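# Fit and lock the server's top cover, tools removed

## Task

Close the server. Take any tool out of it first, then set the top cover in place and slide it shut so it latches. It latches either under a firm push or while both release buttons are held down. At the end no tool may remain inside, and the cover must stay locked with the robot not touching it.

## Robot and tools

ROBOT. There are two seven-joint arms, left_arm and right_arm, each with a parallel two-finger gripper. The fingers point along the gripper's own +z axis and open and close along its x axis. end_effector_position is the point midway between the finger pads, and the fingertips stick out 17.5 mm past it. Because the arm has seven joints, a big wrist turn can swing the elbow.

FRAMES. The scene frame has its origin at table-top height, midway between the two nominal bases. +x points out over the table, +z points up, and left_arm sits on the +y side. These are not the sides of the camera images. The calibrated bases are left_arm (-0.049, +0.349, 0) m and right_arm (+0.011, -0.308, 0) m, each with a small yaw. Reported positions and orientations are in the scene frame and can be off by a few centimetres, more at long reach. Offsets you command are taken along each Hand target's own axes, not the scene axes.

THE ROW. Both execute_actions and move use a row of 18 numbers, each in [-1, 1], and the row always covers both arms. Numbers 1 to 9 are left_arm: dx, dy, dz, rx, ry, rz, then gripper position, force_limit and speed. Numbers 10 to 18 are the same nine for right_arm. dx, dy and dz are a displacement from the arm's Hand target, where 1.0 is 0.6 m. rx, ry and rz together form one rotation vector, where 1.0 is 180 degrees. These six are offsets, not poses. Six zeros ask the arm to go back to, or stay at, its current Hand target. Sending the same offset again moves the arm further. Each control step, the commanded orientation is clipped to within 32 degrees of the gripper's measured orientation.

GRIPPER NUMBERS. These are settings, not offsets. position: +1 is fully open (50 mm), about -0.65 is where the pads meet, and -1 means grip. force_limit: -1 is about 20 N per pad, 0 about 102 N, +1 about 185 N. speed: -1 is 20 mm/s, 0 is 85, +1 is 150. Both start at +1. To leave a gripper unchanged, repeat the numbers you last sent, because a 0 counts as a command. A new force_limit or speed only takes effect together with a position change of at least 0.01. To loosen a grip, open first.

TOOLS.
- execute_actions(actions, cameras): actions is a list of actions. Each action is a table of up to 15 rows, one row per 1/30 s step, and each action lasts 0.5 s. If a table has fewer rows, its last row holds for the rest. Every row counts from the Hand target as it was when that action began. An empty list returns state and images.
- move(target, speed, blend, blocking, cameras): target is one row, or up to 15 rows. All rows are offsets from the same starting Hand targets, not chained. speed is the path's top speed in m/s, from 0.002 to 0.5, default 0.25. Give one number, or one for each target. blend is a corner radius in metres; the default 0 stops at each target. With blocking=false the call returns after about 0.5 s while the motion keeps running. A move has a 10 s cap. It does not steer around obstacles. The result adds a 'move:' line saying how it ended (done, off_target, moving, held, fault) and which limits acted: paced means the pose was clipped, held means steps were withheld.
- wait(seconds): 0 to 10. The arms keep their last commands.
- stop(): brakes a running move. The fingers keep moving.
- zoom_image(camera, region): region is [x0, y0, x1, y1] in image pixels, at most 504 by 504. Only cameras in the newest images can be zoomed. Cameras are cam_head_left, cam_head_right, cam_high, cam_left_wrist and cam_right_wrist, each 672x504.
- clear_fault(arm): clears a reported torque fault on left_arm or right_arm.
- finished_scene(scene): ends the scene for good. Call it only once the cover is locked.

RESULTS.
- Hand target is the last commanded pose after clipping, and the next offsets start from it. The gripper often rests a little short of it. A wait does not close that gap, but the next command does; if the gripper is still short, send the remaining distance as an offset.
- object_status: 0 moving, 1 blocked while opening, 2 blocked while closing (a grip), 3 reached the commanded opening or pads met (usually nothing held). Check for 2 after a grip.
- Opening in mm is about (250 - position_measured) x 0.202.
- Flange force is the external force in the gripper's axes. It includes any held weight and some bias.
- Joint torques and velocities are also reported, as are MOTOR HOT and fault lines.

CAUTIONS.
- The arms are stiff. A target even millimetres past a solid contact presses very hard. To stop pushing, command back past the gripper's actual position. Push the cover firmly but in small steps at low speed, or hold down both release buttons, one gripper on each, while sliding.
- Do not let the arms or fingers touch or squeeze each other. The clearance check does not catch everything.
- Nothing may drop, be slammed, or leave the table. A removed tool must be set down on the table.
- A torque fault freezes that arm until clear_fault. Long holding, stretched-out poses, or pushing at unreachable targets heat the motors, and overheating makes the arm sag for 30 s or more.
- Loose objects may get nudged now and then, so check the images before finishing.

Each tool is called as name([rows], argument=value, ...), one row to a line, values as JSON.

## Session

execute_actions(actions=[], cameras=["all"])

zoom_image(camera="cam_head_left", region=[150, 170, 450, 390])

zoom_image(camera="cam_high", region=[200, 160, 470, 390])

Scene clock: 0.00 s.
left_arm: end_effector_position=(+0.5756, +0.1810, +0.2590) position_measured=3 object_status=3 end_effector_quat_wxyz=(+0.220, +0.111, +0.749, +0.615) | right_arm: end_effector_position=(+0.8260, -0.0475, +0.3386) position_measured=3 object_status=3 end_effector_quat_wxyz=(+0.180, +0.031, +0.781, +0.597)
Joint positions: left_arm=[0.985 1.268 -0.897 0.923 -0.578 1.378 3.616] | right_arm=[0.193 1.283 -0.905 0.361 -0.441 1.141 3.225]
Joint velocities: within noise
Joint torques (N m): no reading
Flange force (N): no reading
Hand target: left_arm +0.5756, +0.1810, +0.2590; +0.220, +0.111, +0.749, +0.615 | right_arm +0.8260, -0.0475, +0.3386; +0.180, +0.031, +0.781, +0.597
Tool commands: left_gripper/position=+1.0 left_gripper/force_limit=+1.0 left_gripper/speed=+1.0 right_gripper/position=+1.0 right_gripper/force_limit=+1.0 right_gripper/speed=+1.0
camera_calibration:
cam_left_wrist: T_world_to_cam=[[-0.891026, 0.427391, -0.153002, 0.476649], [-0.0646058, 0.214223, 0.974646, -0.189872], [0.449332, 0.878319, -0.163267, -0.207806], [0, 0, 0, 1]] pos_world=[0.505814, 0.0194796, 0.224058]
cam_right_wrist: T_world_to_cam=[[-0.928251, 0.283205, -0.241133, 0.86138], [-0.164415, 0.269103, 0.948974, -0.123694], [0.333644, 0.920532, -0.203232, 0.00335723], [0, 0, 0, 1]] pos_world=[0.77812, -0.213751, 0.325772]

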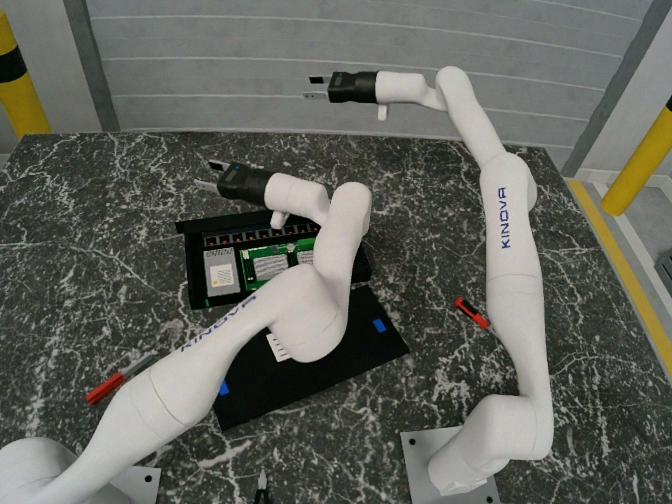

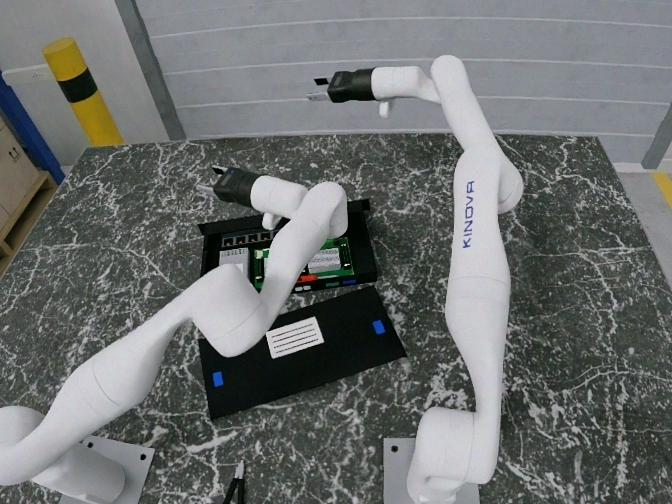

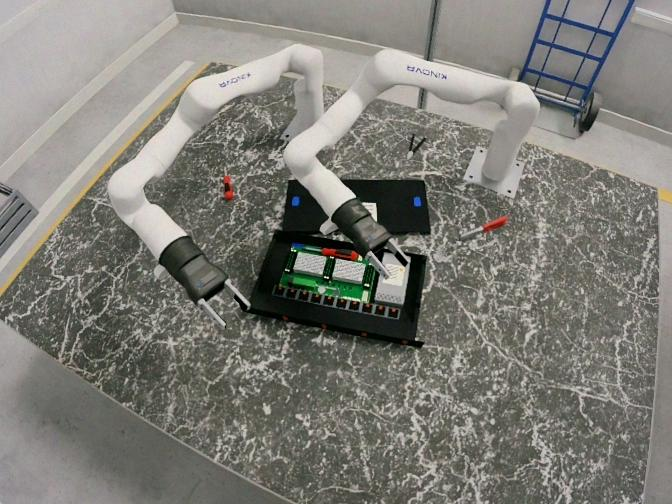

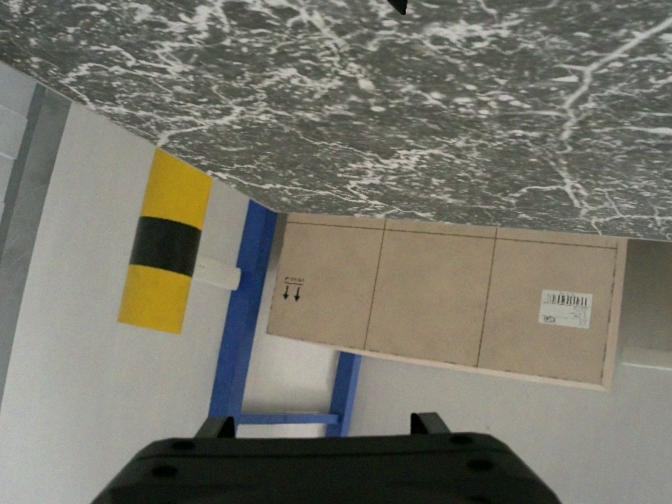

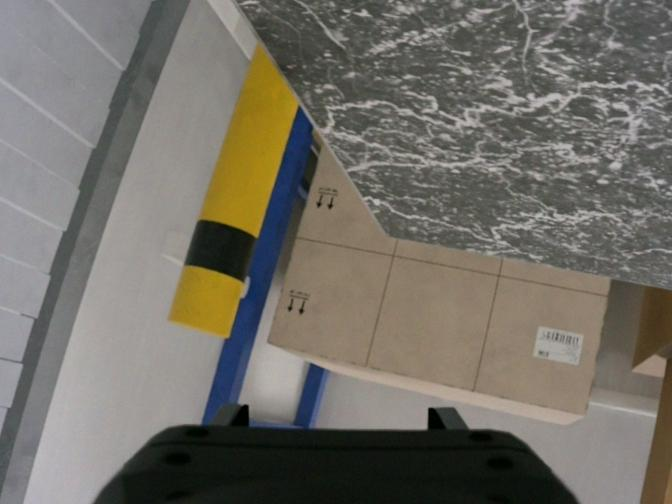

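Scaled by 1.680 from the camera's 672x504 image, which has a finer 960x720 frame.

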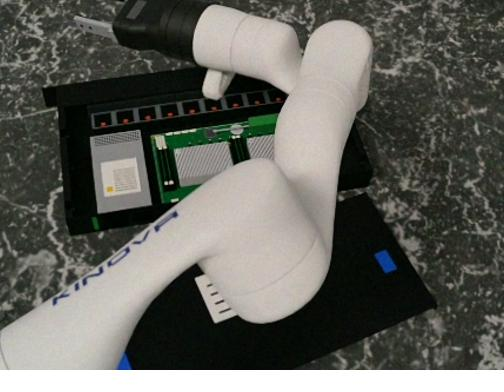

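Scaled by 1.867 from the camera's 672x504 image, which has a finer 960x720 frame.

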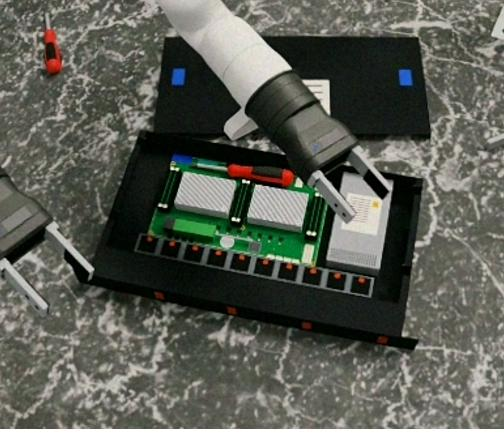

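move(target=[0.3683,0.0703,0.0823,0.4278,0.1531,-0.0772,1,1,1,0.3645,-0.0402,-0.6567,0.1765,-0.5855,0.7660,1,0,0], speed=0.45, cameras=["all"])

Scene clock: 25.57 s.
left_arm: end_effector_position=(+0.3998, +0.3296, +0.2500) position_measured=3 object_status=3 end_effector_quat_wxyz=(+0.000, -0.001, +1.000, +0.000) | right_arm: end_effector_position=(+0.5004, -0.3598, +0.3502) position_measured=3 object_status=3 end_effector_quat_wxyz=(+0.000, +1.000, +0.000, +0.000)
Joint positions: left_arm=[0.321 0.412 -0.574 1.505 0.228 1.292 2.923] | right_arm=[-0.067 0.444 0.281 1.095 -0.12 1.619 0.146]
Joint torques (N m): left_arm=[1.85 -16.16 -0.93 -8.69 0.17 0.18 0.32] | right_arm=[0.81 -17.11 1.04 -8.86 0.12 -0.09 -0.06]
Flange force (N): left_arm=[-2.2 4.8 -0.6] | right_arm=[-0.5 -1.5 -2.4]
Hand target: left_arm +0.3999, +0.3296, +0.2500; +0.000, -0.001, +1.000, +0.000 | right_arm +0.5004, -0.3598, +0.3502; +0.000, +1.000, +0.000, +0.000
Off the commanded pose: left_arm 0.000 m, 0 deg | right_arm 0.000 m, 0 deg.
move: done
camera_calibration:
cam_left_wrist: T_world_to_cam=[[-0.999146, 0.0368686, 0.0186715, 0.384241], [0.0366218, 0.999239, -0.0133905, -0.276481], [-0.019151, -0.0126953, -0.999736, 0.429336], [0, 0, 0, 1]] pos_world=[0.40226, 0.267554, 0.418346]
cam_right_wrist: T_world_to_cam=[[0.999777, -0.00671532, -0.0200211, -0.49624], [-0.00642636, -0.999875, 0.0144627, -0.312504], [-0.0201157, -0.0143308, -0.999695, 0.521501], [0, 0, 0, 1]] pos_world=[0.504611, -0.308323, 0.515926]

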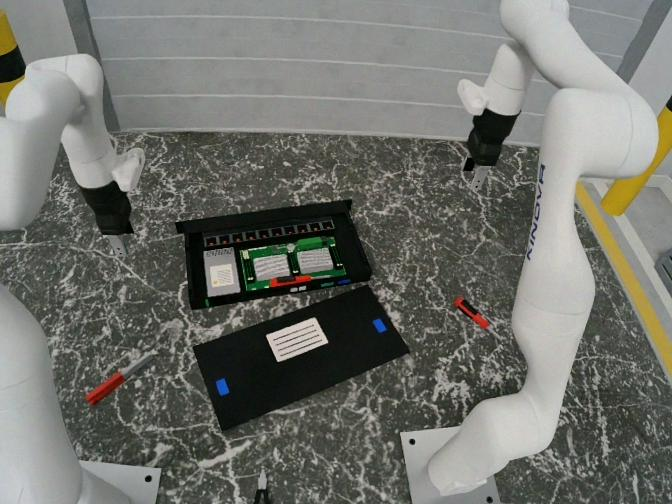

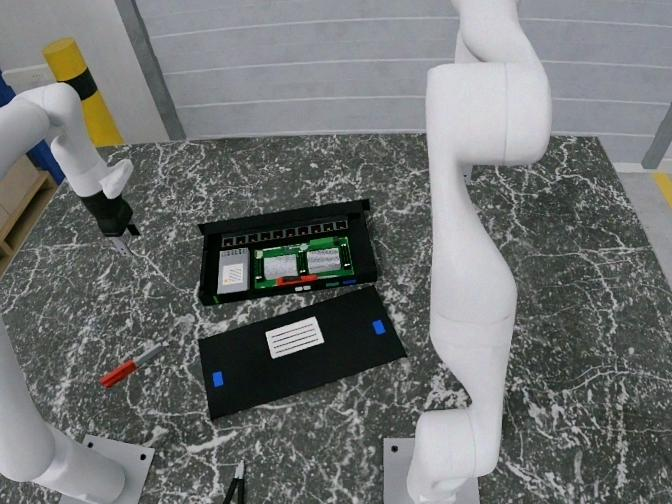

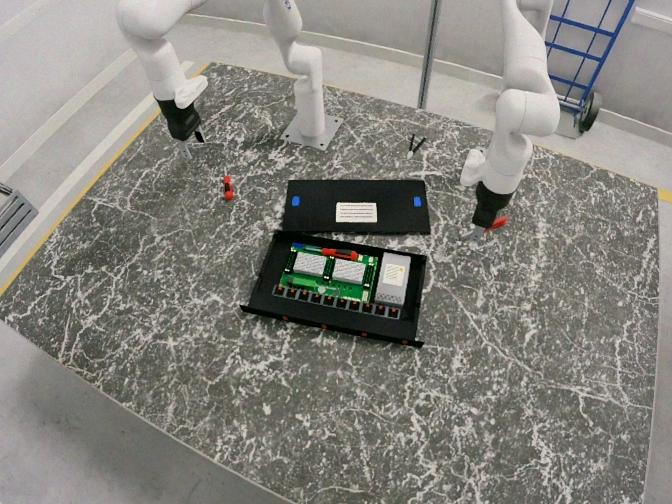

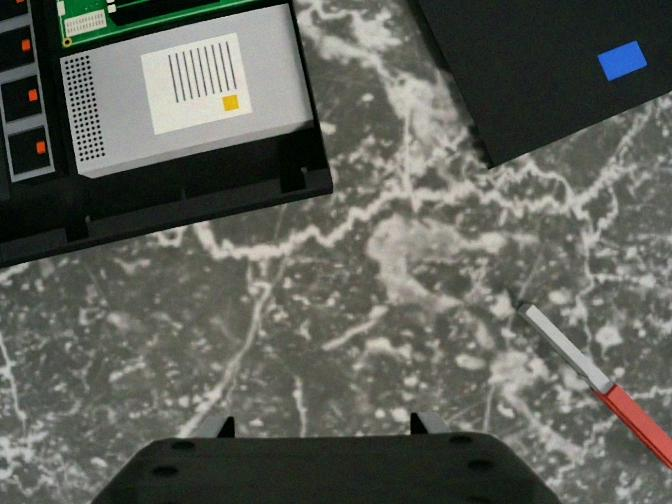

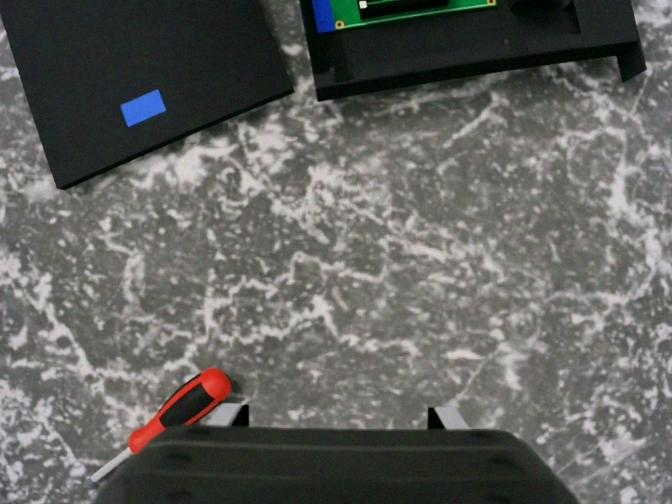

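zoom_image(camera="cam_high", region=[230, 220, 440, 350])

zoom_image(camera="cam_head_left", region=[170, 190, 380, 320])

Scaled by 2.400 from the camera's 672x504 image, which has a finer 960x720 frame.

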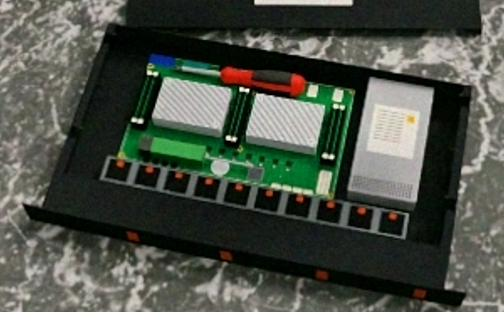

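Scaled by 2.400 from the camera's 672x504 image, which has a finer 960x720 frame.

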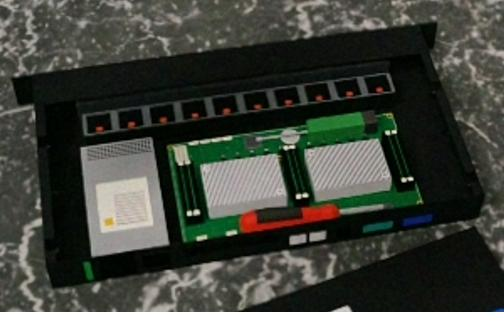

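move(target=[0,0,0,0,0,0,1,1,1,0.0827,-0.5163,0.3337,0,0,-0.0528,1,0,0], speed=0.3, cameras=["cam_right_wrist"])

Scene clock: 43.67 s.
left_arm: end_effector_position=(+0.3999, +0.3296, +0.2500) position_measured=3 object_status=3 end_effector_quat_wxyz=(+0.000, -0.001, +1.000, +0.000) | right_arm: end_effector_position=(+0.5499, -0.0499, +0.1501) position_measured=3 object_status=3 end_effector_quat_wxyz=(+0.000, +0.997, +0.083, +0.000)
Joint positions: left_arm=[0.321 0.412 -0.574 1.505 0.228 1.292 2.923] | right_arm=[-0.524 0.795 0.152 1.107 -0.115 1.248 -0.25]
Joint torques (N m): left_arm=[1.82 -16.12 -0.8 -8.71 0.2 0.18 0.26] | right_arm=[0.77 -22.77 1.07 -8.25 0.11 -0.19 -0.07]
Flange force (N): left_arm=[-1.9 4.6 -0.7] | right_arm=[0.8 -1.6 -3.0]
Hand target: left_arm +0.3999, +0.3296, +0.2500; +0.000, -0.001, +1.000, +0.000 | right_arm +0.5499, -0.0499, +0.1501; +0.000, +0.997, +0.083, +0.000
Off the commanded pose: left_arm 0.000 m, 0 deg | right_arm 0.000 m, 0 deg.
move: done
camera_calibration:
cam_right_wrist: T_world_to_cam=[[0.987131, 0.158683, -0.0197857, -0.532445], [0.158976, -0.98718, 0.0142402, -0.0896679], [-0.0172723, -0.0172024, -0.999703, 0.325181], [0, 0, 0, 1]] pos_world=[0.545465, 0.00156563, 0.315826]
Images, in order (width x height): cam_right_wrist 672x504.

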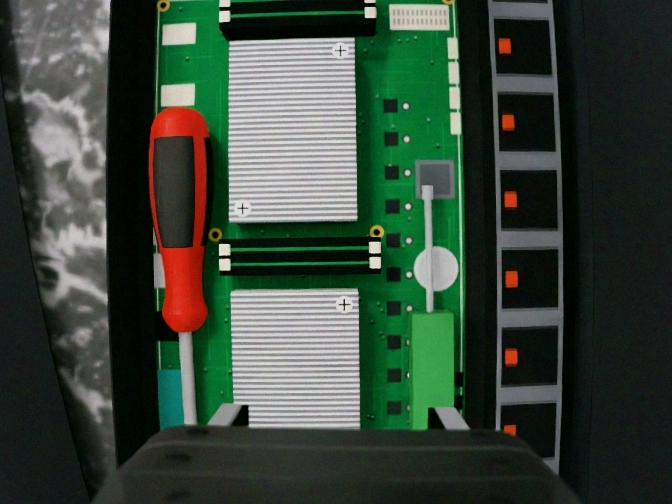

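move([
  [0,0,0,0,0,0,1,1,1,-0.1130,-0.0037,0.0835,0,0,0,0.01,0,0],
  [0,0,0,0,0,0,1,1,1,-0.1130,-0.0037,0.1935,0,0,0,0.01,0,0],
], speed=[0.25,0.1], cameras=["cam_right_wrist"])

Scene clock: 81.20 s.
left_arm: end_effector_position=(+0.3999, +0.3296, +0.2500) position_measured=3 object_status=3 end_effector_quat_wxyz=(+0.000, -0.001, +1.000, +0.000) | right_arm: end_effector_position=(+0.4826, -0.0588, +0.0341) position_measured=151 object_status=3 end_effector_quat_wxyz=(+0.000, +0.997, +0.083, +0.000)
Joint positions: left_arm=[0.321 0.412 -0.574 1.505 0.228 1.292 2.923] | right_arm=[-0.571 0.804 0.126 1.519 -0.125 0.827 -0.268]
Joint torques (N m): left_arm=[1.86 -16.16 -0.87 -8.7 0.22 0.12 0.26] | right_arm=[0.82 -20.84 1 -6.3 0.14 -0.24 -0.08]
Flange force (N): left_arm=[-2.2 4.7 -0.9] | right_arm=[0.6 -1.9 -3.2]
Hand target: left_arm +0.3999, +0.3296, +0.2500; +0.000, -0.001, +1.000, +0.000 | right_arm +0.4826, -0.0588, +0.0341; +0.000, +0.997, +0.083, +0.000
Off the commanded pose: left_arm 0.000 m, 0 deg | right_arm 0.000 m, 0 deg.
move: done
camera_calibration:
cam_right_wrist: T_world_to_cam=[[0.987148, 0.158565, -0.0198991, -0.466866], [0.158862, -0.987197, 0.0143237, -0.0861626], [-0.0173731, -0.0173008, -0.999699, 0.207844], [0, 0, 0, 1]] pos_world=[0.478165, -0.00743498, 0.199726]
Images, in order (width x height): cam_right_wrist 672x504.

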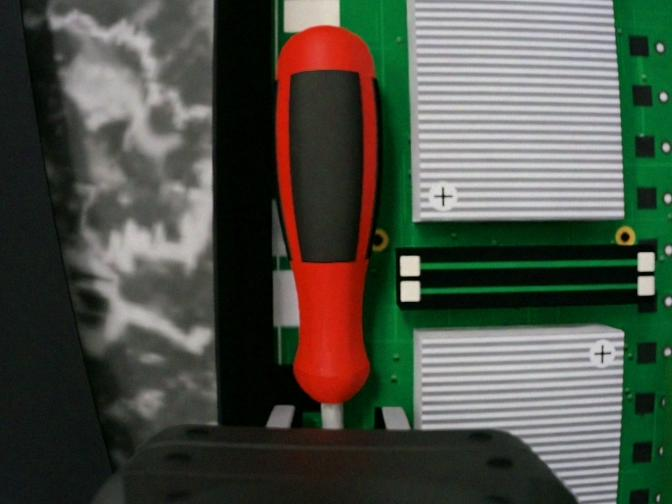

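move([
  [0,0,0,0,0,0,1,1,1,-0.0027,0.005,0.005,0,0,0,0.01,0,-0.5],
  [0,0,0,0,0,0,1,1,1,-0.0027,0.005,0.005,0,0,0,-1,0,-0.5],
  [0,0,0,0,0,0,1,1,1,-0.0027,0.005,-0.065,0,0,0,-1,0,-0.5],
  [0,0,0,0,0,0,1,1,1,-0.0027,0.005,-0.2067,0,0,0,-1,0,-0.5],
], speed=[0.05,0.05,0.1,0.2], blend=[0,0,0.02,0])

Scene clock: 88.83 s.
left_arm: end_effector_position=(+0.3999, +0.3296, +0.2500) position_measured=3 object_status=3 end_effector_quat_wxyz=(+0.000, -0.001, +1.000, +0.000) | right_arm: end_effector_position=(+0.4816, -0.0621, +0.1581) position_measured=231 object_status=2 end_effector_quat_wxyz=(+0.000, +0.997, +0.083, +0.000)
Joint positions: left_arm=[0.321 0.412 -0.574 1.505 0.228 1.292 2.923] | right_arm=[-0.581 0.632 0.152 1.395 -0.101 1.122 -0.284]
Joint torques (N m): left_arm=[1.84 -16.16 -0.89 -8.67 0.17 0.15 0.26] | right_arm=[0.78 -19.99 0.96 -8.17 0.14 -0.2 -0.09]
Flange force (N): left_arm=[-2.2 4.7 -0.8] | right_arm=[-0.4 -1.3 -2.4]
Hand target: left_arm +0.3999, +0.3296, +0.2500; +0.000, -0.001, +1.000, +0.000 | right_arm +0.4816, -0.0621, +0.1581; +0.000, +0.997, +0.083, +0.000
Off the commanded pose: left_arm 0.000 m, 0 deg | right_arm 0.000 m, 0 deg.
move: done

move([
  [0,0,0,0,0,0,1,1,1,0.0552,0.6647,0,0,0,0,-1,0,-0.5],
  [0,0,0,0,0,0,1,1,1,0.0552,0.6647,0.1635,0,0,0,-1,0,-0.5],
  [0,0,0,0,0,0,1,1,1,0.0552,0.6647,0.226,0,0,0,-1,0,-0.5],
  [0,0,0,0,0,0,1,1,1,0.0552,0.6647,0.226,0,0,0,0.2,0,-0.5],
  [0,0,0,0,0,0,1,1,1,0.0552,0.6647,0,0,0,0,0.2,0,-0.5],
  [0,0,0,0,0,0,1,1,1,0.1835,-0.0038,0.0552,0,0,0,0.2,0,-0.5],
], speed=[0.3,0.2,0.06,0.06,0.2,0.35], blend=[0.03,0.01,0,0,0.04,0], cameras=["cam_right_wrist","cam_high"])

Scene clock: 100.77 s.
left_arm: end_effector_position=(+0.3998, +0.3296, +0.2500) position_measured=3 object_status=3 end_effector_quat_wxyz=(+0.000, -0.001, +1.000, +0.000) | right_arm: end_effector_position=(+0.5898, -0.0417, +0.1249) position_measured=123 object_status=3 end_effector_quat_wxyz=(+0.000, +0.997, +0.083, +0.000)
Joint positions: left_arm=[0.321 0.412 -0.574 1.505 0.228 1.292 2.923] | right_arm=[-0.502 0.922 0.171 0.931 -0.143 1.298 -0.229]
Joint torques (N m): left_arm=[1.82 -16.14 -0.82 -8.72 0.21 0.16 0.31] | right_arm=[0.79 -24.63 1.24 -8.52 0.15 -0.16 -0.04]
Flange force (N): left_arm=[-2.0 4.8 -0.7] | right_arm=[0.1 -1.4 -2.6]
Hand target: left_arm +0.3998, +0.3296, +0.2500; +0.000, -0.001, +1.000, +0.000 | right_arm +0.5898, -0.0417, +0.1249; +0.000, +0.997, +0.083, +0.000
Off the commanded pose: left_arm 0.000 m, 0 deg | right_arm 0.000 m, 0 deg.
move: done
camera_calibration:
cam_right_wrist: T_world_to_cam=[[0.98713, 0.15868, -0.0199003, -0.573599], [0.158976, -0.987178, 0.014323, -0.0875801], [-0.0173723, -0.0173024, -0.999699, 0.300777], [0, 0, 0, 1]] pos_world=[0.585365, 0.00976561, 0.290526]
Images, in order (width x height): cam_high 672x504, cam_right_wrist 672x504.

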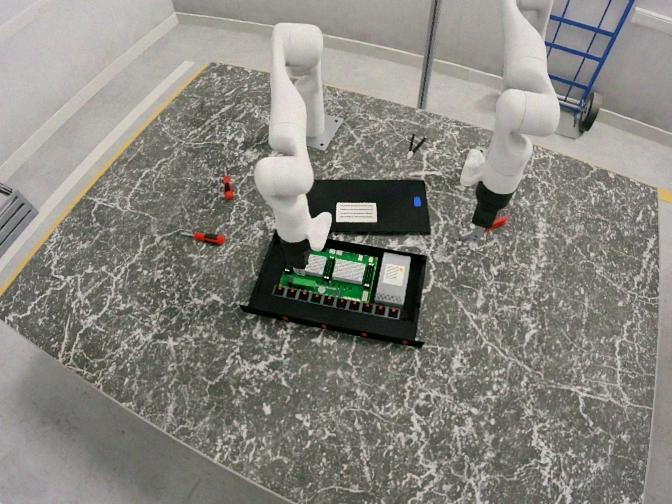

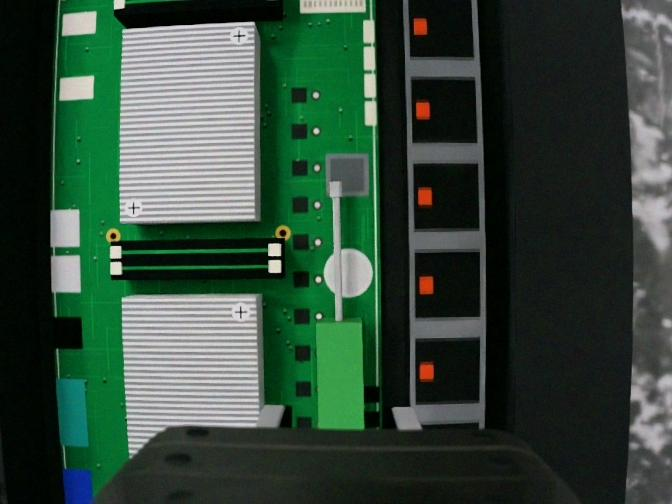

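move([
  [0,0,0,0,0,0,1,1,1,0,0,0.1082,0,0,0,0.2,0,-0.5],
  [0,0,0,0,0,0,1,1,1,0,0,0.1557,0,0,0,0.2,0,-0.5],
  [0,0,0,0,0,0,1,1,1,0,0,0.1557,0,0,0,-1,0,-0.5],
  [0,0,0,0,0,0,1,1,1,0,0,0.0748,0,0,0,-1,0,-0.5],
  [0,0,0,0,0,0,1,1,1,0,0,-0.0502,0,0,0,-1,0,-0.5],
], speed=[0.15,0.06,0.06,0.1,0.2], blend=[0.01,0,0,0.02,0])

Scene clock: 108.33 s.
left_arm: end_effector_position=(+0.3998, +0.3296, +0.2500) position_measured=3 object_status=3 end_effector_quat_wxyz=(+0.000, -0.001, +1.000, +0.000) | right_arm: end_effector_position=(+0.5898, -0.0417, +0.1550) position_measured=167 object_status=2 end_effector_quat_wxyz=(+0.000, +0.997, +0.083, +0.000)
Joint positions: left_arm=[0.321 0.412 -0.574 1.505 0.228 1.292 2.923] | right_arm=[-0.501 0.901 0.176 0.877 -0.141 1.373 -0.233]
Joint torques (N m): left_arm=[1.79 -16.18 -0.81 -8.7 0.21 0.16 0.29] | right_arm=[0.82 -24.69 1.18 -8.72 0.13 -0.16 -0.03]
Flange force (N): left_arm=[-2.0 4.6 -0.7] | right_arm=[0.3 -1.5 -2.4]
Hand target: left_arm +0.3998, +0.3296, +0.2500; +0.000, -0.001, +1.000, +0.000 | right_arm +0.5898, -0.0417, +0.1550; +0.000, +0.997, +0.083, +0.000
Off the commanded pose: left_arm 0.000 m, 0 deg | right_arm 0.000 m, 0 deg.
move: done

move([
  [0.1028,-0.0559,0.065,0,0,-0.034,1,1,1,0.0607,0.6493,0,0,0,0,-1,0,-0.5],
  [0.1714,-0.0932,0.1083,0,0,-0.057,1,1,1,0.0607,0.6493,0.1583,0,0,0,-1,0,-0.5],
  [0.24,-0.13,0.1517,0,0,-0.08,1,1,1,0.0607,0.6493,0.2197,0,0,0,-1,0,-0.5],
  [0.24,-0.13,0.1517,0,0,-0.08,1,1,1,0.0607,0.6493,0.2197,0,0,0,1,0,0],
  [0.2913,-0.1584,0.1842,0,0,-0.0968,1,1,1,0.0607,0.6493,0.0583,0,0,0,1,0,0],
  [0.3427,-0.1863,0.2167,0,0,-0.1139,1,1,1,-0.4005,0.288,0.0917,0,0,-0.0611,1,0,0],
], speed=[0.3,0.2,0.06,0.06,0.2,0.35], blend=[0.03,0.01,0,0,0.03,0], cameras=["all"])

Scene clock: 129.33 s.
left_arm: end_effector_position=(+0.1944, +0.2176, +0.1200) position_measured=3 object_status=3 end_effector_quat_wxyz=(+0.000, -0.179, +0.984, +0.000) | right_arm: end_effector_position=(+0.3813, -0.2518, +0.1000) position_measured=3 object_status=3 end_effector_quat_wxyz=(+0.000, +0.984, +0.178, +0.000)
Joint positions: left_arm=[0.844 0.231 -0.577 2.264 0.196 0.693 3.685] | right_arm=[-0.265 0.417 0.11 2.022 -0.07 0.707 0.211]
Joint torques (N m): left_arm=[1.85 -9.78 0.28 -5.69 0.14 0.13 0.3] | right_arm=[0.79 -13.41 0.35 -5.5 0.16 -0.12 -0.08]
Flange force (N): left_arm=[-6.9 3.6 1.9] | right_arm=[0.5 -1.8 -4.1]
Hand target: left_arm +0.1944, +0.2176, +0.1200; +0.000, -0.179, +0.984, +0.000 | right_arm +0.3813, -0.2518, +0.1000; +0.000, +0.984, +0.178, +0.000
Off the commanded pose: left_arm 0.000 m, 0 deg | right_arm 0.000 m, 0 deg.
move: done
camera_calibration:
cam_left_wrist: T_world_to_cam=[[-0.948737, -0.315519, 0.0185809, 0.252379], [-0.315781, 0.948738, -0.0133714, -0.0792983], [-0.0134095, -0.0185535, -0.999738, 0.294173], [0, 0, 0, 1]] pos_world=[0.218346, 0.160322, 0.288346]
cam_right_wrist: T_world_to_cam=[[0.938754, 0.344025, -0.0197155, -0.269858], [0.344319, -0.938746, 0.014169, -0.319998], [-0.0136333, -0.0200897, -0.999705, 0.266591], [0, 0, 0, 1]] pos_world=[0.367146, -0.202204, 0.265726]

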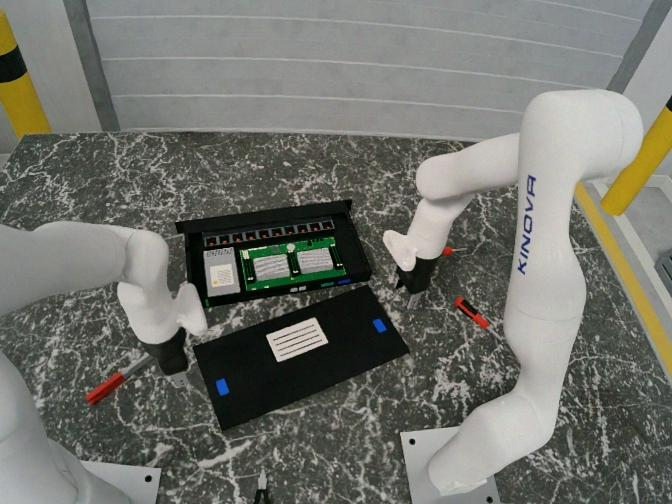

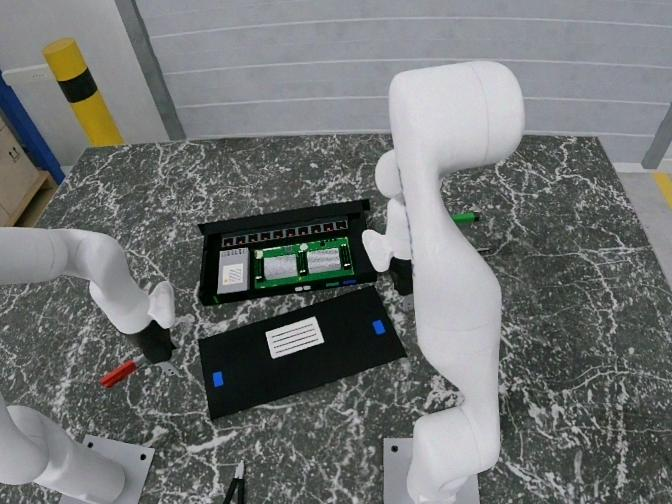

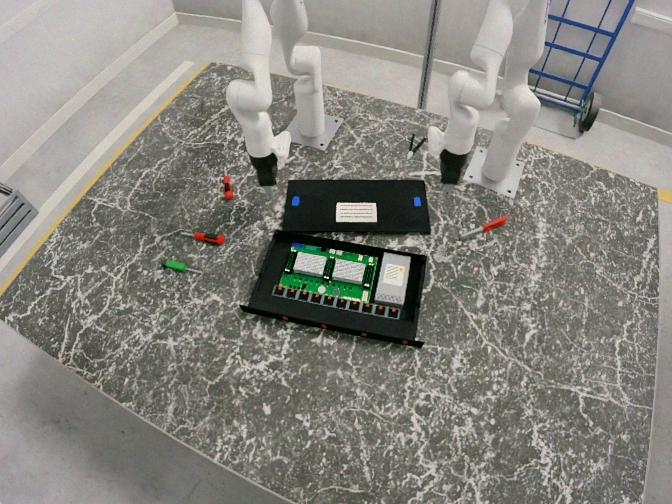

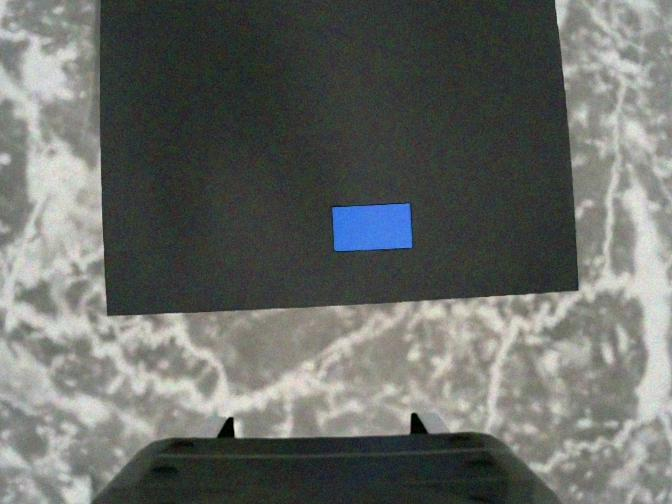

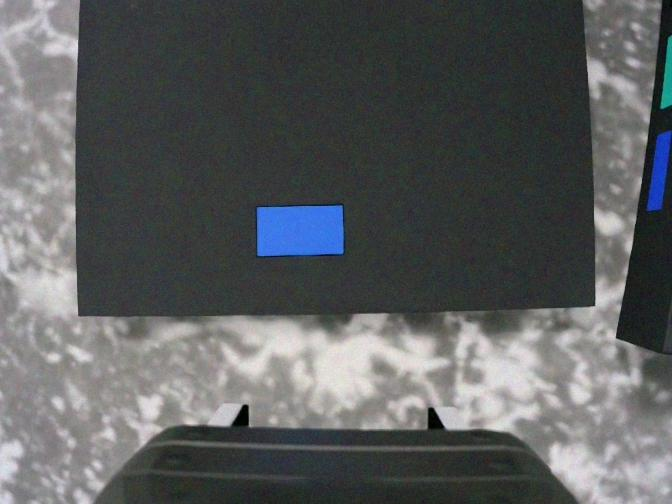

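move([
  [0,-0.0133,0.1333,0,0,-0.0039,1,1,1,0,-0.0117,0.1,0,0,-0.0039,1,0,0],
  [0,-0.025,0.1617,0,0,-0.0039,1,1,1,0,-0.0233,0.1283,0,0,-0.0039,1,0,0],
], speed=[0.15,0.06], blend=[0.005,0], cameras=["cam_left_wrist","cam_right_wrist"])

Scene clock: 144.40 s.
left_arm: end_effector_position=(+0.1997, +0.2036, +0.0230) position_measured=3 object_status=3 end_effector_quat_wxyz=(+0.000, -0.185, +0.983, +0.000) | right_arm: end_effector_position=(+0.3763, -0.2386, +0.0231) position_measured=3 object_status=3 end_effector_quat_wxyz=(+0.000, +0.983, +0.184, +0.000)
Joint positions: left_arm=[0.66 0.511 -0.356 2.355 0.525 0.347 3.418] | right_arm=[-0.275 0.586 0.077 2.101 -0.097 0.459 0.211]
Joint torques (N m): left_arm=[1.88 -12.66 0.21 -2.51 0.18 0.14 0.29] | right_arm=[0.77 -14.63 0.4 -3.46 0.2 -0.14 -0.11]
Flange force (N): left_arm=[-5.8 5.1 1.6] | right_arm=[1.6 -2.0 -4.3]
Hand target: left_arm +0.1996, +0.2036, +0.0230; +0.000, -0.185, +0.983, +0.000 | right_arm +0.3763, -0.2386, +0.0231; +0.000, +0.983, +0.184, +0.000
Off the commanded pose: left_arm 0.000 m, 0 deg | right_arm 0.000 m, 0 deg.
move: done
camera_calibration:
cam_left_wrist: T_world_to_cam=[[-0.944834, -0.327023, 0.0185546, 0.256311], [-0.327285, 0.94483, -0.0134341, -0.0625087], [-0.0131377, -0.0187657, -0.999738, 0.196994], [0, 0, 0, 1]] pos_world=[0.224301, 0.146576, 0.191347]
cam_right_wrist: T_world_to_cam=[[0.934453, 0.35554, -0.019739, -0.266811], [0.355834, -0.934442, 0.0141347, -0.308029], [-0.0134195, -0.020232, -0.999705, 0.189794], [0, 0, 0, 1]] pos_world=[0.361477, -0.189134, 0.188826]
Images, in order (width x height): cam_left_wrist 672x504, cam_right_wrist 672x504.

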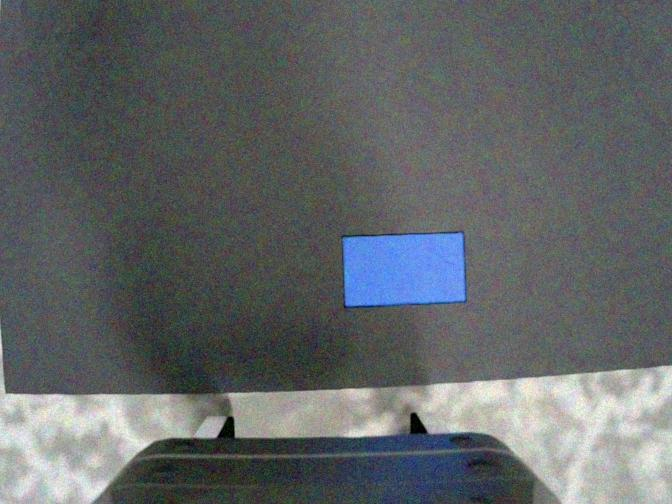

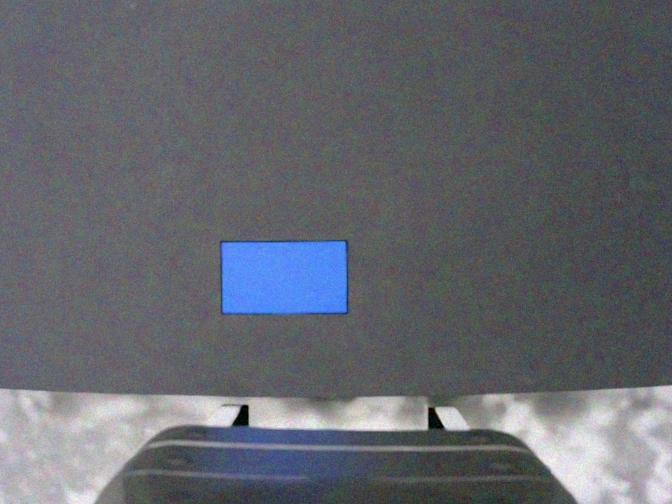

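move(target=[0,-0.0142,0,0,0,0,1,1,1,0,-0.007,0,0,0,0,1,0,0], speed=0.04)

move(target=[0,-0.0025,0,0,0,0,1,1,1,0,-0.0025,0,0,0,0,1,0,0], speed=0.02)

move(target=[0,-0.0025,0,0,0,0,1,1,1,0,-0.0025,0,0,0,0,1,0,0], speed=0.02, cameras=["cam_left_wrist","cam_right_wrist"])

Scene clock: 153.77 s.
left_arm: end_effector_position=(+0.2027, +0.1957, +0.0230) position_measured=3 object_status=3 end_effector_quat_wxyz=(+0.000, -0.185, +0.983, +0.000) | right_arm: end_effector_position=(+0.3748, -0.2347, +0.0231) position_measured=3 object_status=3 end_effector_quat_wxyz=(+0.000, +0.983, +0.184, +0.000)
Joint positions: left_arm=[0.685 0.519 -0.365 2.333 0.522 0.363 3.442] | right_arm=[-0.287 0.585 0.078 2.103 -0.099 0.457 0.201]
Joint torques (N m): left_arm=[2.19 -13.28 0.62 -3.26 0.26 0.04 0.28] | right_arm=[0.79 -14.59 0.3 -3.42 0.16 -0.11 -0.08]
Flange force (N): left_arm=[-5.9 6.2 1.5] | right_arm=[1.7 -2.1 -4.3]
Hand target: left_arm +0.2027, +0.1956, +0.0230; +0.000, -0.185, +0.983, +0.000 | right_arm +0.3748, -0.2347, +0.0231; +0.000, +0.983, +0.184, +0.000
Off the commanded pose: left_arm 0.000 m, 0 deg | right_arm 0.000 m, 0 deg.
move: done

Scene clock: 154.47 s.
left_arm: end_effector_position=(+0.2032, +0.1943, +0.0230) position_measured=3 object_status=3 end_effector_quat_wxyz=(+0.000, -0.185, +0.983, +0.000) | right_arm: end_effector_position=(+0.3743, -0.2334, +0.0231) position_measured=3 object_status=3 end_effector_quat_wxyz=(+0.000, +0.983, +0.184, +0.000)
Joint positions: left_arm=[0.69 0.521 -0.366 2.33 0.521 0.366 3.447] | right_arm=[-0.291 0.585 0.078 2.104 -0.099 0.457 0.198]
Joint torques (N m): left_arm=[8.46 -16.26 8.9 -13.83 2.6 -1.69 -0.7] | right_arm=[-7.9 -14.61 -11.2 -3.23 -4.55 0.69 -0.97]
Flange force (N): left_arm=[-7.9 33.0 -10.5] | right_arm=[-0.7 23.5 -5.7]
Hand target: left_arm +0.2033, +0.1943, +0.0230; +0.000, -0.185, +0.983, +0.000 | right_arm +0.3742, -0.2333, +0.0231; +0.000, +0.983, +0.184, +0.000
Off the commanded pose: left_arm 0.000 m, 0 deg | right_arm 0.000 m, 0 deg.
move: done

Scene clock: 155.17 s.
left_arm: end_effector_position=(+0.2038, +0.1929, +0.0230) position_measured=3 object_status=3 end_effector_quat_wxyz=(+0.000, -0.185, +0.983, +0.000) | right_arm: end_effector_position=(+0.3737, -0.2320, +0.0231) position_measured=3 object_status=3 end_effector_quat_wxyz=(+0.000, +0.983, +0.184, +0.000)
Joint positions: left_arm=[0.694 0.522 -0.368 2.326 0.52 0.368 3.451] | right_arm=[-0.295 0.584 0.078 2.105 -0.1 0.456 0.194]
Joint torques (N m): left_arm=[15.29 -19.23 17.87 -24.71 5.05 -3.35 -1.65] | right_arm=[-16.98 -14.69 -23.45 -3.32 -9.5 1.4 -1.89]
Flange force (N): left_arm=[-10.8 61.7 -22.7] | right_arm=[-3.4 50.3 -7.5]
Hand target: left_arm +0.2038, +0.1929, +0.0230; +0.000, -0.185, +0.983, +0.000 | right_arm +0.3737, -0.2319, +0.0231; +0.000, +0.983, +0.184, +0.000
Off the commanded pose: left_arm 0.000 m, 0 deg | right_arm 0.000 m, 0 deg.
move: done
camera_calibration:
cam_left_wrist: T_world_to_cam=[[-0.944771, -0.327203, 0.0185847, 0.256723], [-0.327463, 0.944772, -0.013208, -0.0511466], [-0.0132366, -0.0185643, -0.99974, 0.196843], [0, 0, 0, 1]] pos_world=[0.228402, 0.135977, 0.191345]
cam_right_wrist: T_world_to_cam=[[0.934532, 0.355329, -0.0197724, -0.266883], [0.355625, -0.93452, 0.0142294, -0.300929], [-0.0134216, -0.0203294, -0.999703, 0.189777], [0, 0, 0, 1]] pos_world=[0.358976, -0.182535, 0.188726]
Images, in order (width x height): cam_left_wrist 672x504, cam_right_wrist 672x504.

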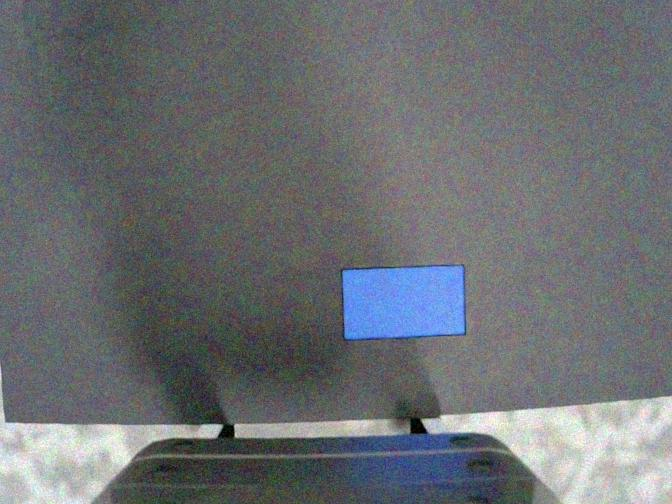

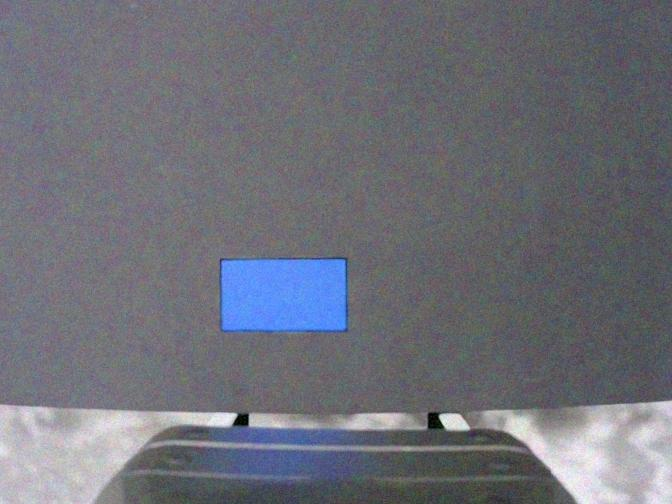

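move(target=[0,0,-0.02,0,0,0,1,1,1,0,0,-0.02,0,0,0,1,0,0], speed=0.04)

move(target=[0,0,-0.0835,0,0,0,1,1,1,0,0,-0.0835,0,0,0,1,0,0], speed=0.08, cameras=["cam_left_wrist","cam_right_wrist"])

Scene clock: 158.97 s.
left_arm: end_effector_position=(+0.2038, +0.1928, +0.0350) position_measured=3 object_status=3 end_effector_quat_wxyz=(+0.000, -0.185, +0.983, +0.000) | right_arm: end_effector_position=(+0.3737, -0.2319, +0.0351) position_measured=3 object_status=3 end_effector_quat_wxyz=(+0.000, +0.983, +0.184, +0.000)
Joint positions: left_arm=[0.729 0.49 -0.41 2.315 0.484 0.415 3.485] | right_arm=[-0.3 0.555 0.084 2.097 -0.095 0.494 0.19]
Joint torques (N m): left_arm=[14.64 -24.29 15.74 -24.41 5.42 -3.4 -1.45] | right_arm=[-16.65 -17.24 -22.79 -5.61 -10.21 0.89 -1.87]
Flange force (N): left_arm=[-12.8 56.6 0.4] | right_arm=[-5.6 49.1 -0.9]
Hand target: left_arm +0.2038, +0.1929, +0.0350; +0.000, -0.185, +0.983, +0.000 | right_arm +0.3737, -0.2319, +0.0351; +0.000, +0.983, +0.184, +0.000
Off the commanded pose: left_arm 0.000 m, 0 deg | right_arm 0.000 m, 0 deg.
move: done

Scene clock: 159.90 s.
left_arm: end_effector_position=(+0.2038, +0.1928, +0.0851) position_measured=3 object_status=3 end_effector_quat_wxyz=(+0.000, -0.185, +0.983, +0.000) | right_arm: end_effector_position=(+0.3737, -0.2319, +0.0852) position_measured=3 object_status=3 end_effector_quat_wxyz=(+0.000, +0.983, +0.184, +0.000)
Joint positions: left_arm=[0.845 0.36 -0.538 2.258 0.327 0.596 3.632] | right_arm=[-0.318 0.441 0.106 2.052 -0.076 0.653 0.173]
Joint torques (N m): left_arm=[13.77 -20.76 13.41 -23.84 7.3 -5.69 -1.31] | right_arm=[-15.66 -16.19 -19.81 -6.58 -11.42 0.67 -1.54]
Flange force (N): left_arm=[-12.7 53.0 2.0] | right_arm=[-5.3 46.1 -0.5]
Hand target: left_arm +0.2038, +0.1928, +0.0851; +0.000, -0.185, +0.983, +0.000 | right_arm +0.3738, -0.2319, +0.0852; +0.000, +0.983, +0.184, +0.000
Off the commanded pose: left_arm 0.000 m, 0 deg | right_arm 0.000 m, 0 deg.
move: done
camera_calibration:
cam_left_wrist: T_world_to_cam=[[-0.944833, -0.327024, 0.0186164, 0.255517], [-0.327285, 0.944832, -0.0133069, -0.0502551], [-0.0132377, -0.0186657, -0.999738, 0.258939], [0, 0, 0, 1]] pos_world=[0.228401, 0.135876, 0.253446]
cam_right_wrist: T_world_to_cam=[[0.934453, 0.35554, -0.019739, -0.265598], [0.355834, -0.934442, 0.0141347, -0.301849], [-0.0134195, -0.020232, -0.999705, 0.251876], [0, 0, 0, 1]] pos_world=[0.358977, -0.182534, 0.250826]
Images, in order (width x height): cam_left_wrist 672x504, cam_right_wrist 672x504.

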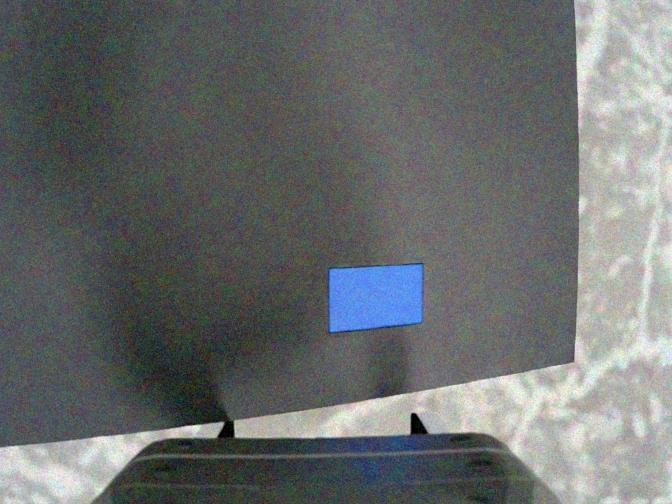

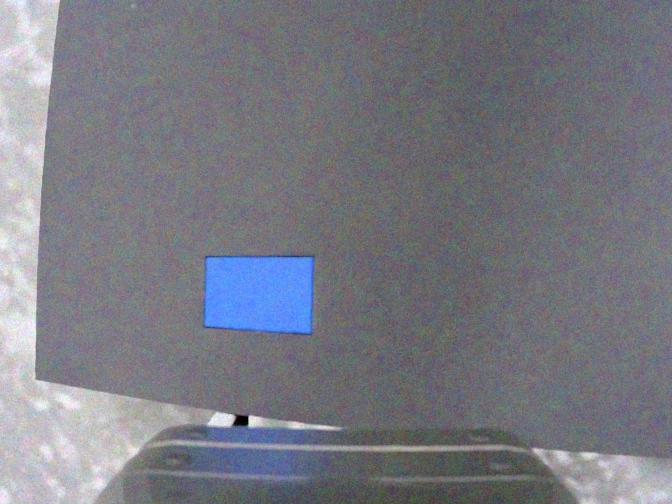

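move(target=[0,0,0.1027,0,0,0,1,1,1,0,0,0.1027,0,0,0,1,0,0], speed=0.06, cameras=["cam_left_wrist","cam_right_wrist","cam_head_left"])

Scene clock: 177.03 s.
left_arm: end_effector_position=(+0.2038, +0.1929, +0.0235) position_measured=3 object_status=3 end_effector_quat_wxyz=(+0.000, -0.185, +0.983, +0.000) | right_arm: end_effector_position=(+0.3737, -0.2319, +0.0236) position_measured=3 object_status=3 end_effector_quat_wxyz=(+0.000, +0.983, +0.184, +0.000)
Joint positions: left_arm=[0.697 0.521 -0.371 2.325 0.521 0.371 3.45] | right_arm=[-0.296 0.583 0.079 2.105 -0.1 0.458 0.195]
Joint torques (N m): left_arm=[13.77 -24.35 15.09 -22.81 4.43 -2.56 -1.37] | right_arm=[-15.45 -16.95 -21.22 -5.11 -8.75 0.78 -1.78]
Flange force (N): left_arm=[-12.4 52.7 1.0] | right_arm=[-5.0 45.6 -2.0]
Hand target: left_arm +0.2038, +0.1929, +0.0235; +0.000, -0.185, +0.983, +0.000 | right_arm +0.3737, -0.2319, +0.0235; +0.000, +0.983, +0.184, +0.000
Off the commanded pose: left_arm 0.000 m, 0 deg | right_arm 0.000 m, 0 deg.
move: done
camera_calibration:
cam_left_wrist: T_world_to_cam=[[-0.944804, -0.327111, 0.0185224, 0.256688], [-0.327372, 0.944802, -0.0133375, -0.0510454], [-0.0131372, -0.018665, -0.999739, 0.197333], [0, 0, 0, 1]] pos_world=[0.228401, 0.135876, 0.191846]
cam_right_wrist: T_world_to_cam=[[0.934454, 0.355541, -0.0196455, -0.266867], [0.355834, -0.934442, 0.0141703, -0.300891], [-0.0133195, -0.020232, -0.999707, 0.190261], [0, 0, 0, 1]] pos_world=[0.358977, -0.182434, 0.189226]
Images, in order (width x height): cam_head_left 672x504, cam_left_wrist 672x504, cam_right_wrist 672x504.

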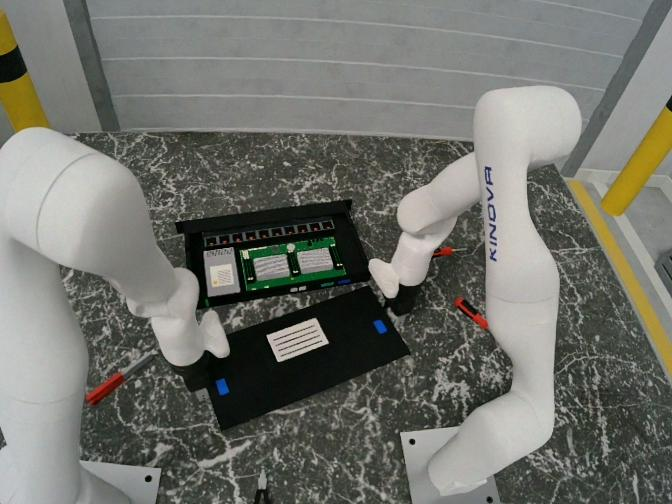

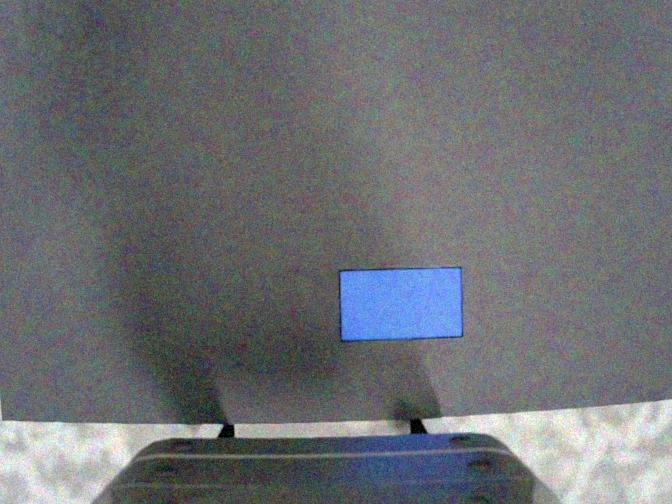

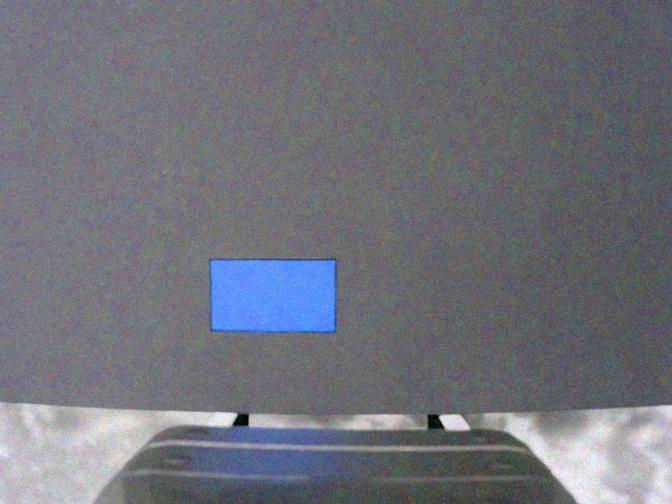

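move([
  [0,0.0133,0,0,0,0,1,1,1,0,0.0133,0,0,0,0,1,0,0],
  [0.0058,0.0133,0,0,0,0,-0.66,-0.8,0,-0.0058,0.0133,0,0,0,0,-0.66,-0.8,0],
  [0.0058,0.002,0,0,0,0,-0.66,-0.8,0,-0.0058,0.002,0,0,0,0,-0.66,-0.8,0],
], speed=0.05, cameras=["cam_left_wrist","cam_right_wrist"])

Scene clock: 199.70 s.
left_arm: end_effector_position=(+0.2001, +0.1929, +0.0234) position_measured=251 object_status=3 end_effector_quat_wxyz=(+0.000, -0.185, +0.983, +0.000) | right_arm: end_effector_position=(+0.3710, -0.2345, +0.0236) position_measured=251 object_status=3 end_effector_quat_wxyz=(+0.000, +0.983, +0.184, +0.000)
Joint positions: left_arm=[0.702 0.518 -0.369 2.335 0.524 0.364 3.452] | right_arm=[-0.291 0.579 0.078 2.115 -0.1 0.451 0.198]
Joint torques (N m): left_arm=[6.11 -15.44 5.79 -11.02 2.37 -1.51 0.1] | right_arm=[-5.61 -14.65 -8.03 -3.02 -2.65 0.68 -0.23]
Flange force (N): left_arm=[-7.4 25.6 -6.8] | right_arm=[0.6 15.6 -4.3]
Hand target: left_arm +0.2001, +0.1927, +0.0235; +0.000, -0.185, +0.983, +0.000 | right_arm +0.3709, -0.2343, +0.0236; +0.000, +0.983, +0.184, +0.000
Off the commanded pose: left_arm 0.000 m, 0 deg | right_arm 0.000 m, 0 deg.
move: done
camera_calibration:
cam_left_wrist: T_world_to_cam=[[-0.944739, -0.327292, 0.0186469, 0.253181], [-0.327552, 0.944743, -0.0130785, -0.0522595], [-0.013336, -0.0184636, -0.999741, 0.1972], [0, 0, 0, 1]] pos_world=[0.224702, 0.135877, 0.191744]
cam_right_wrist: T_world_to_cam=[[0.93458, 0.355206, -0.0197132, -0.263419], [0.355503, -0.934565, 0.0143591, -0.302267], [-0.0133228, -0.0204279, -0.999703, 0.190136], [0, 0, 0, 1]] pos_world=[0.356176, -0.185036, 0.189227]
Images, in order (width x height): cam_left_wrist 672x504, cam_right_wrist 672x504.

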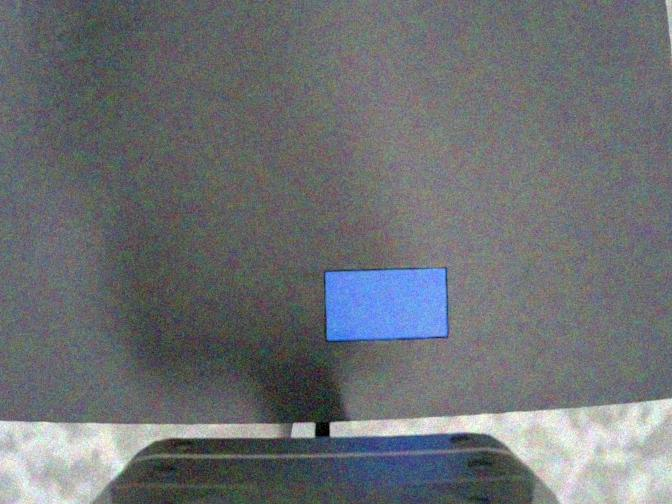

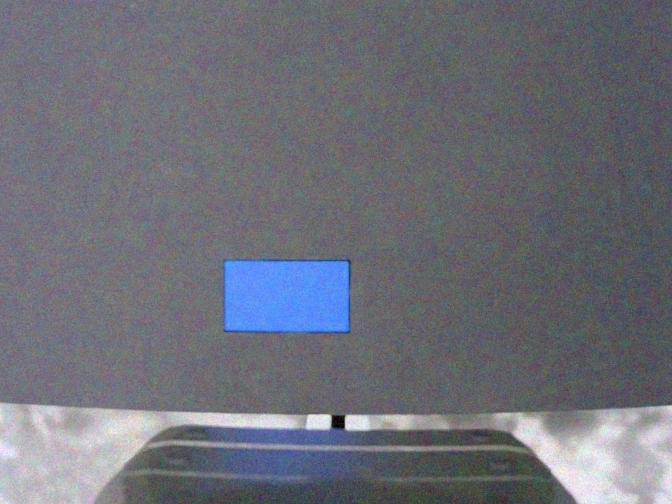

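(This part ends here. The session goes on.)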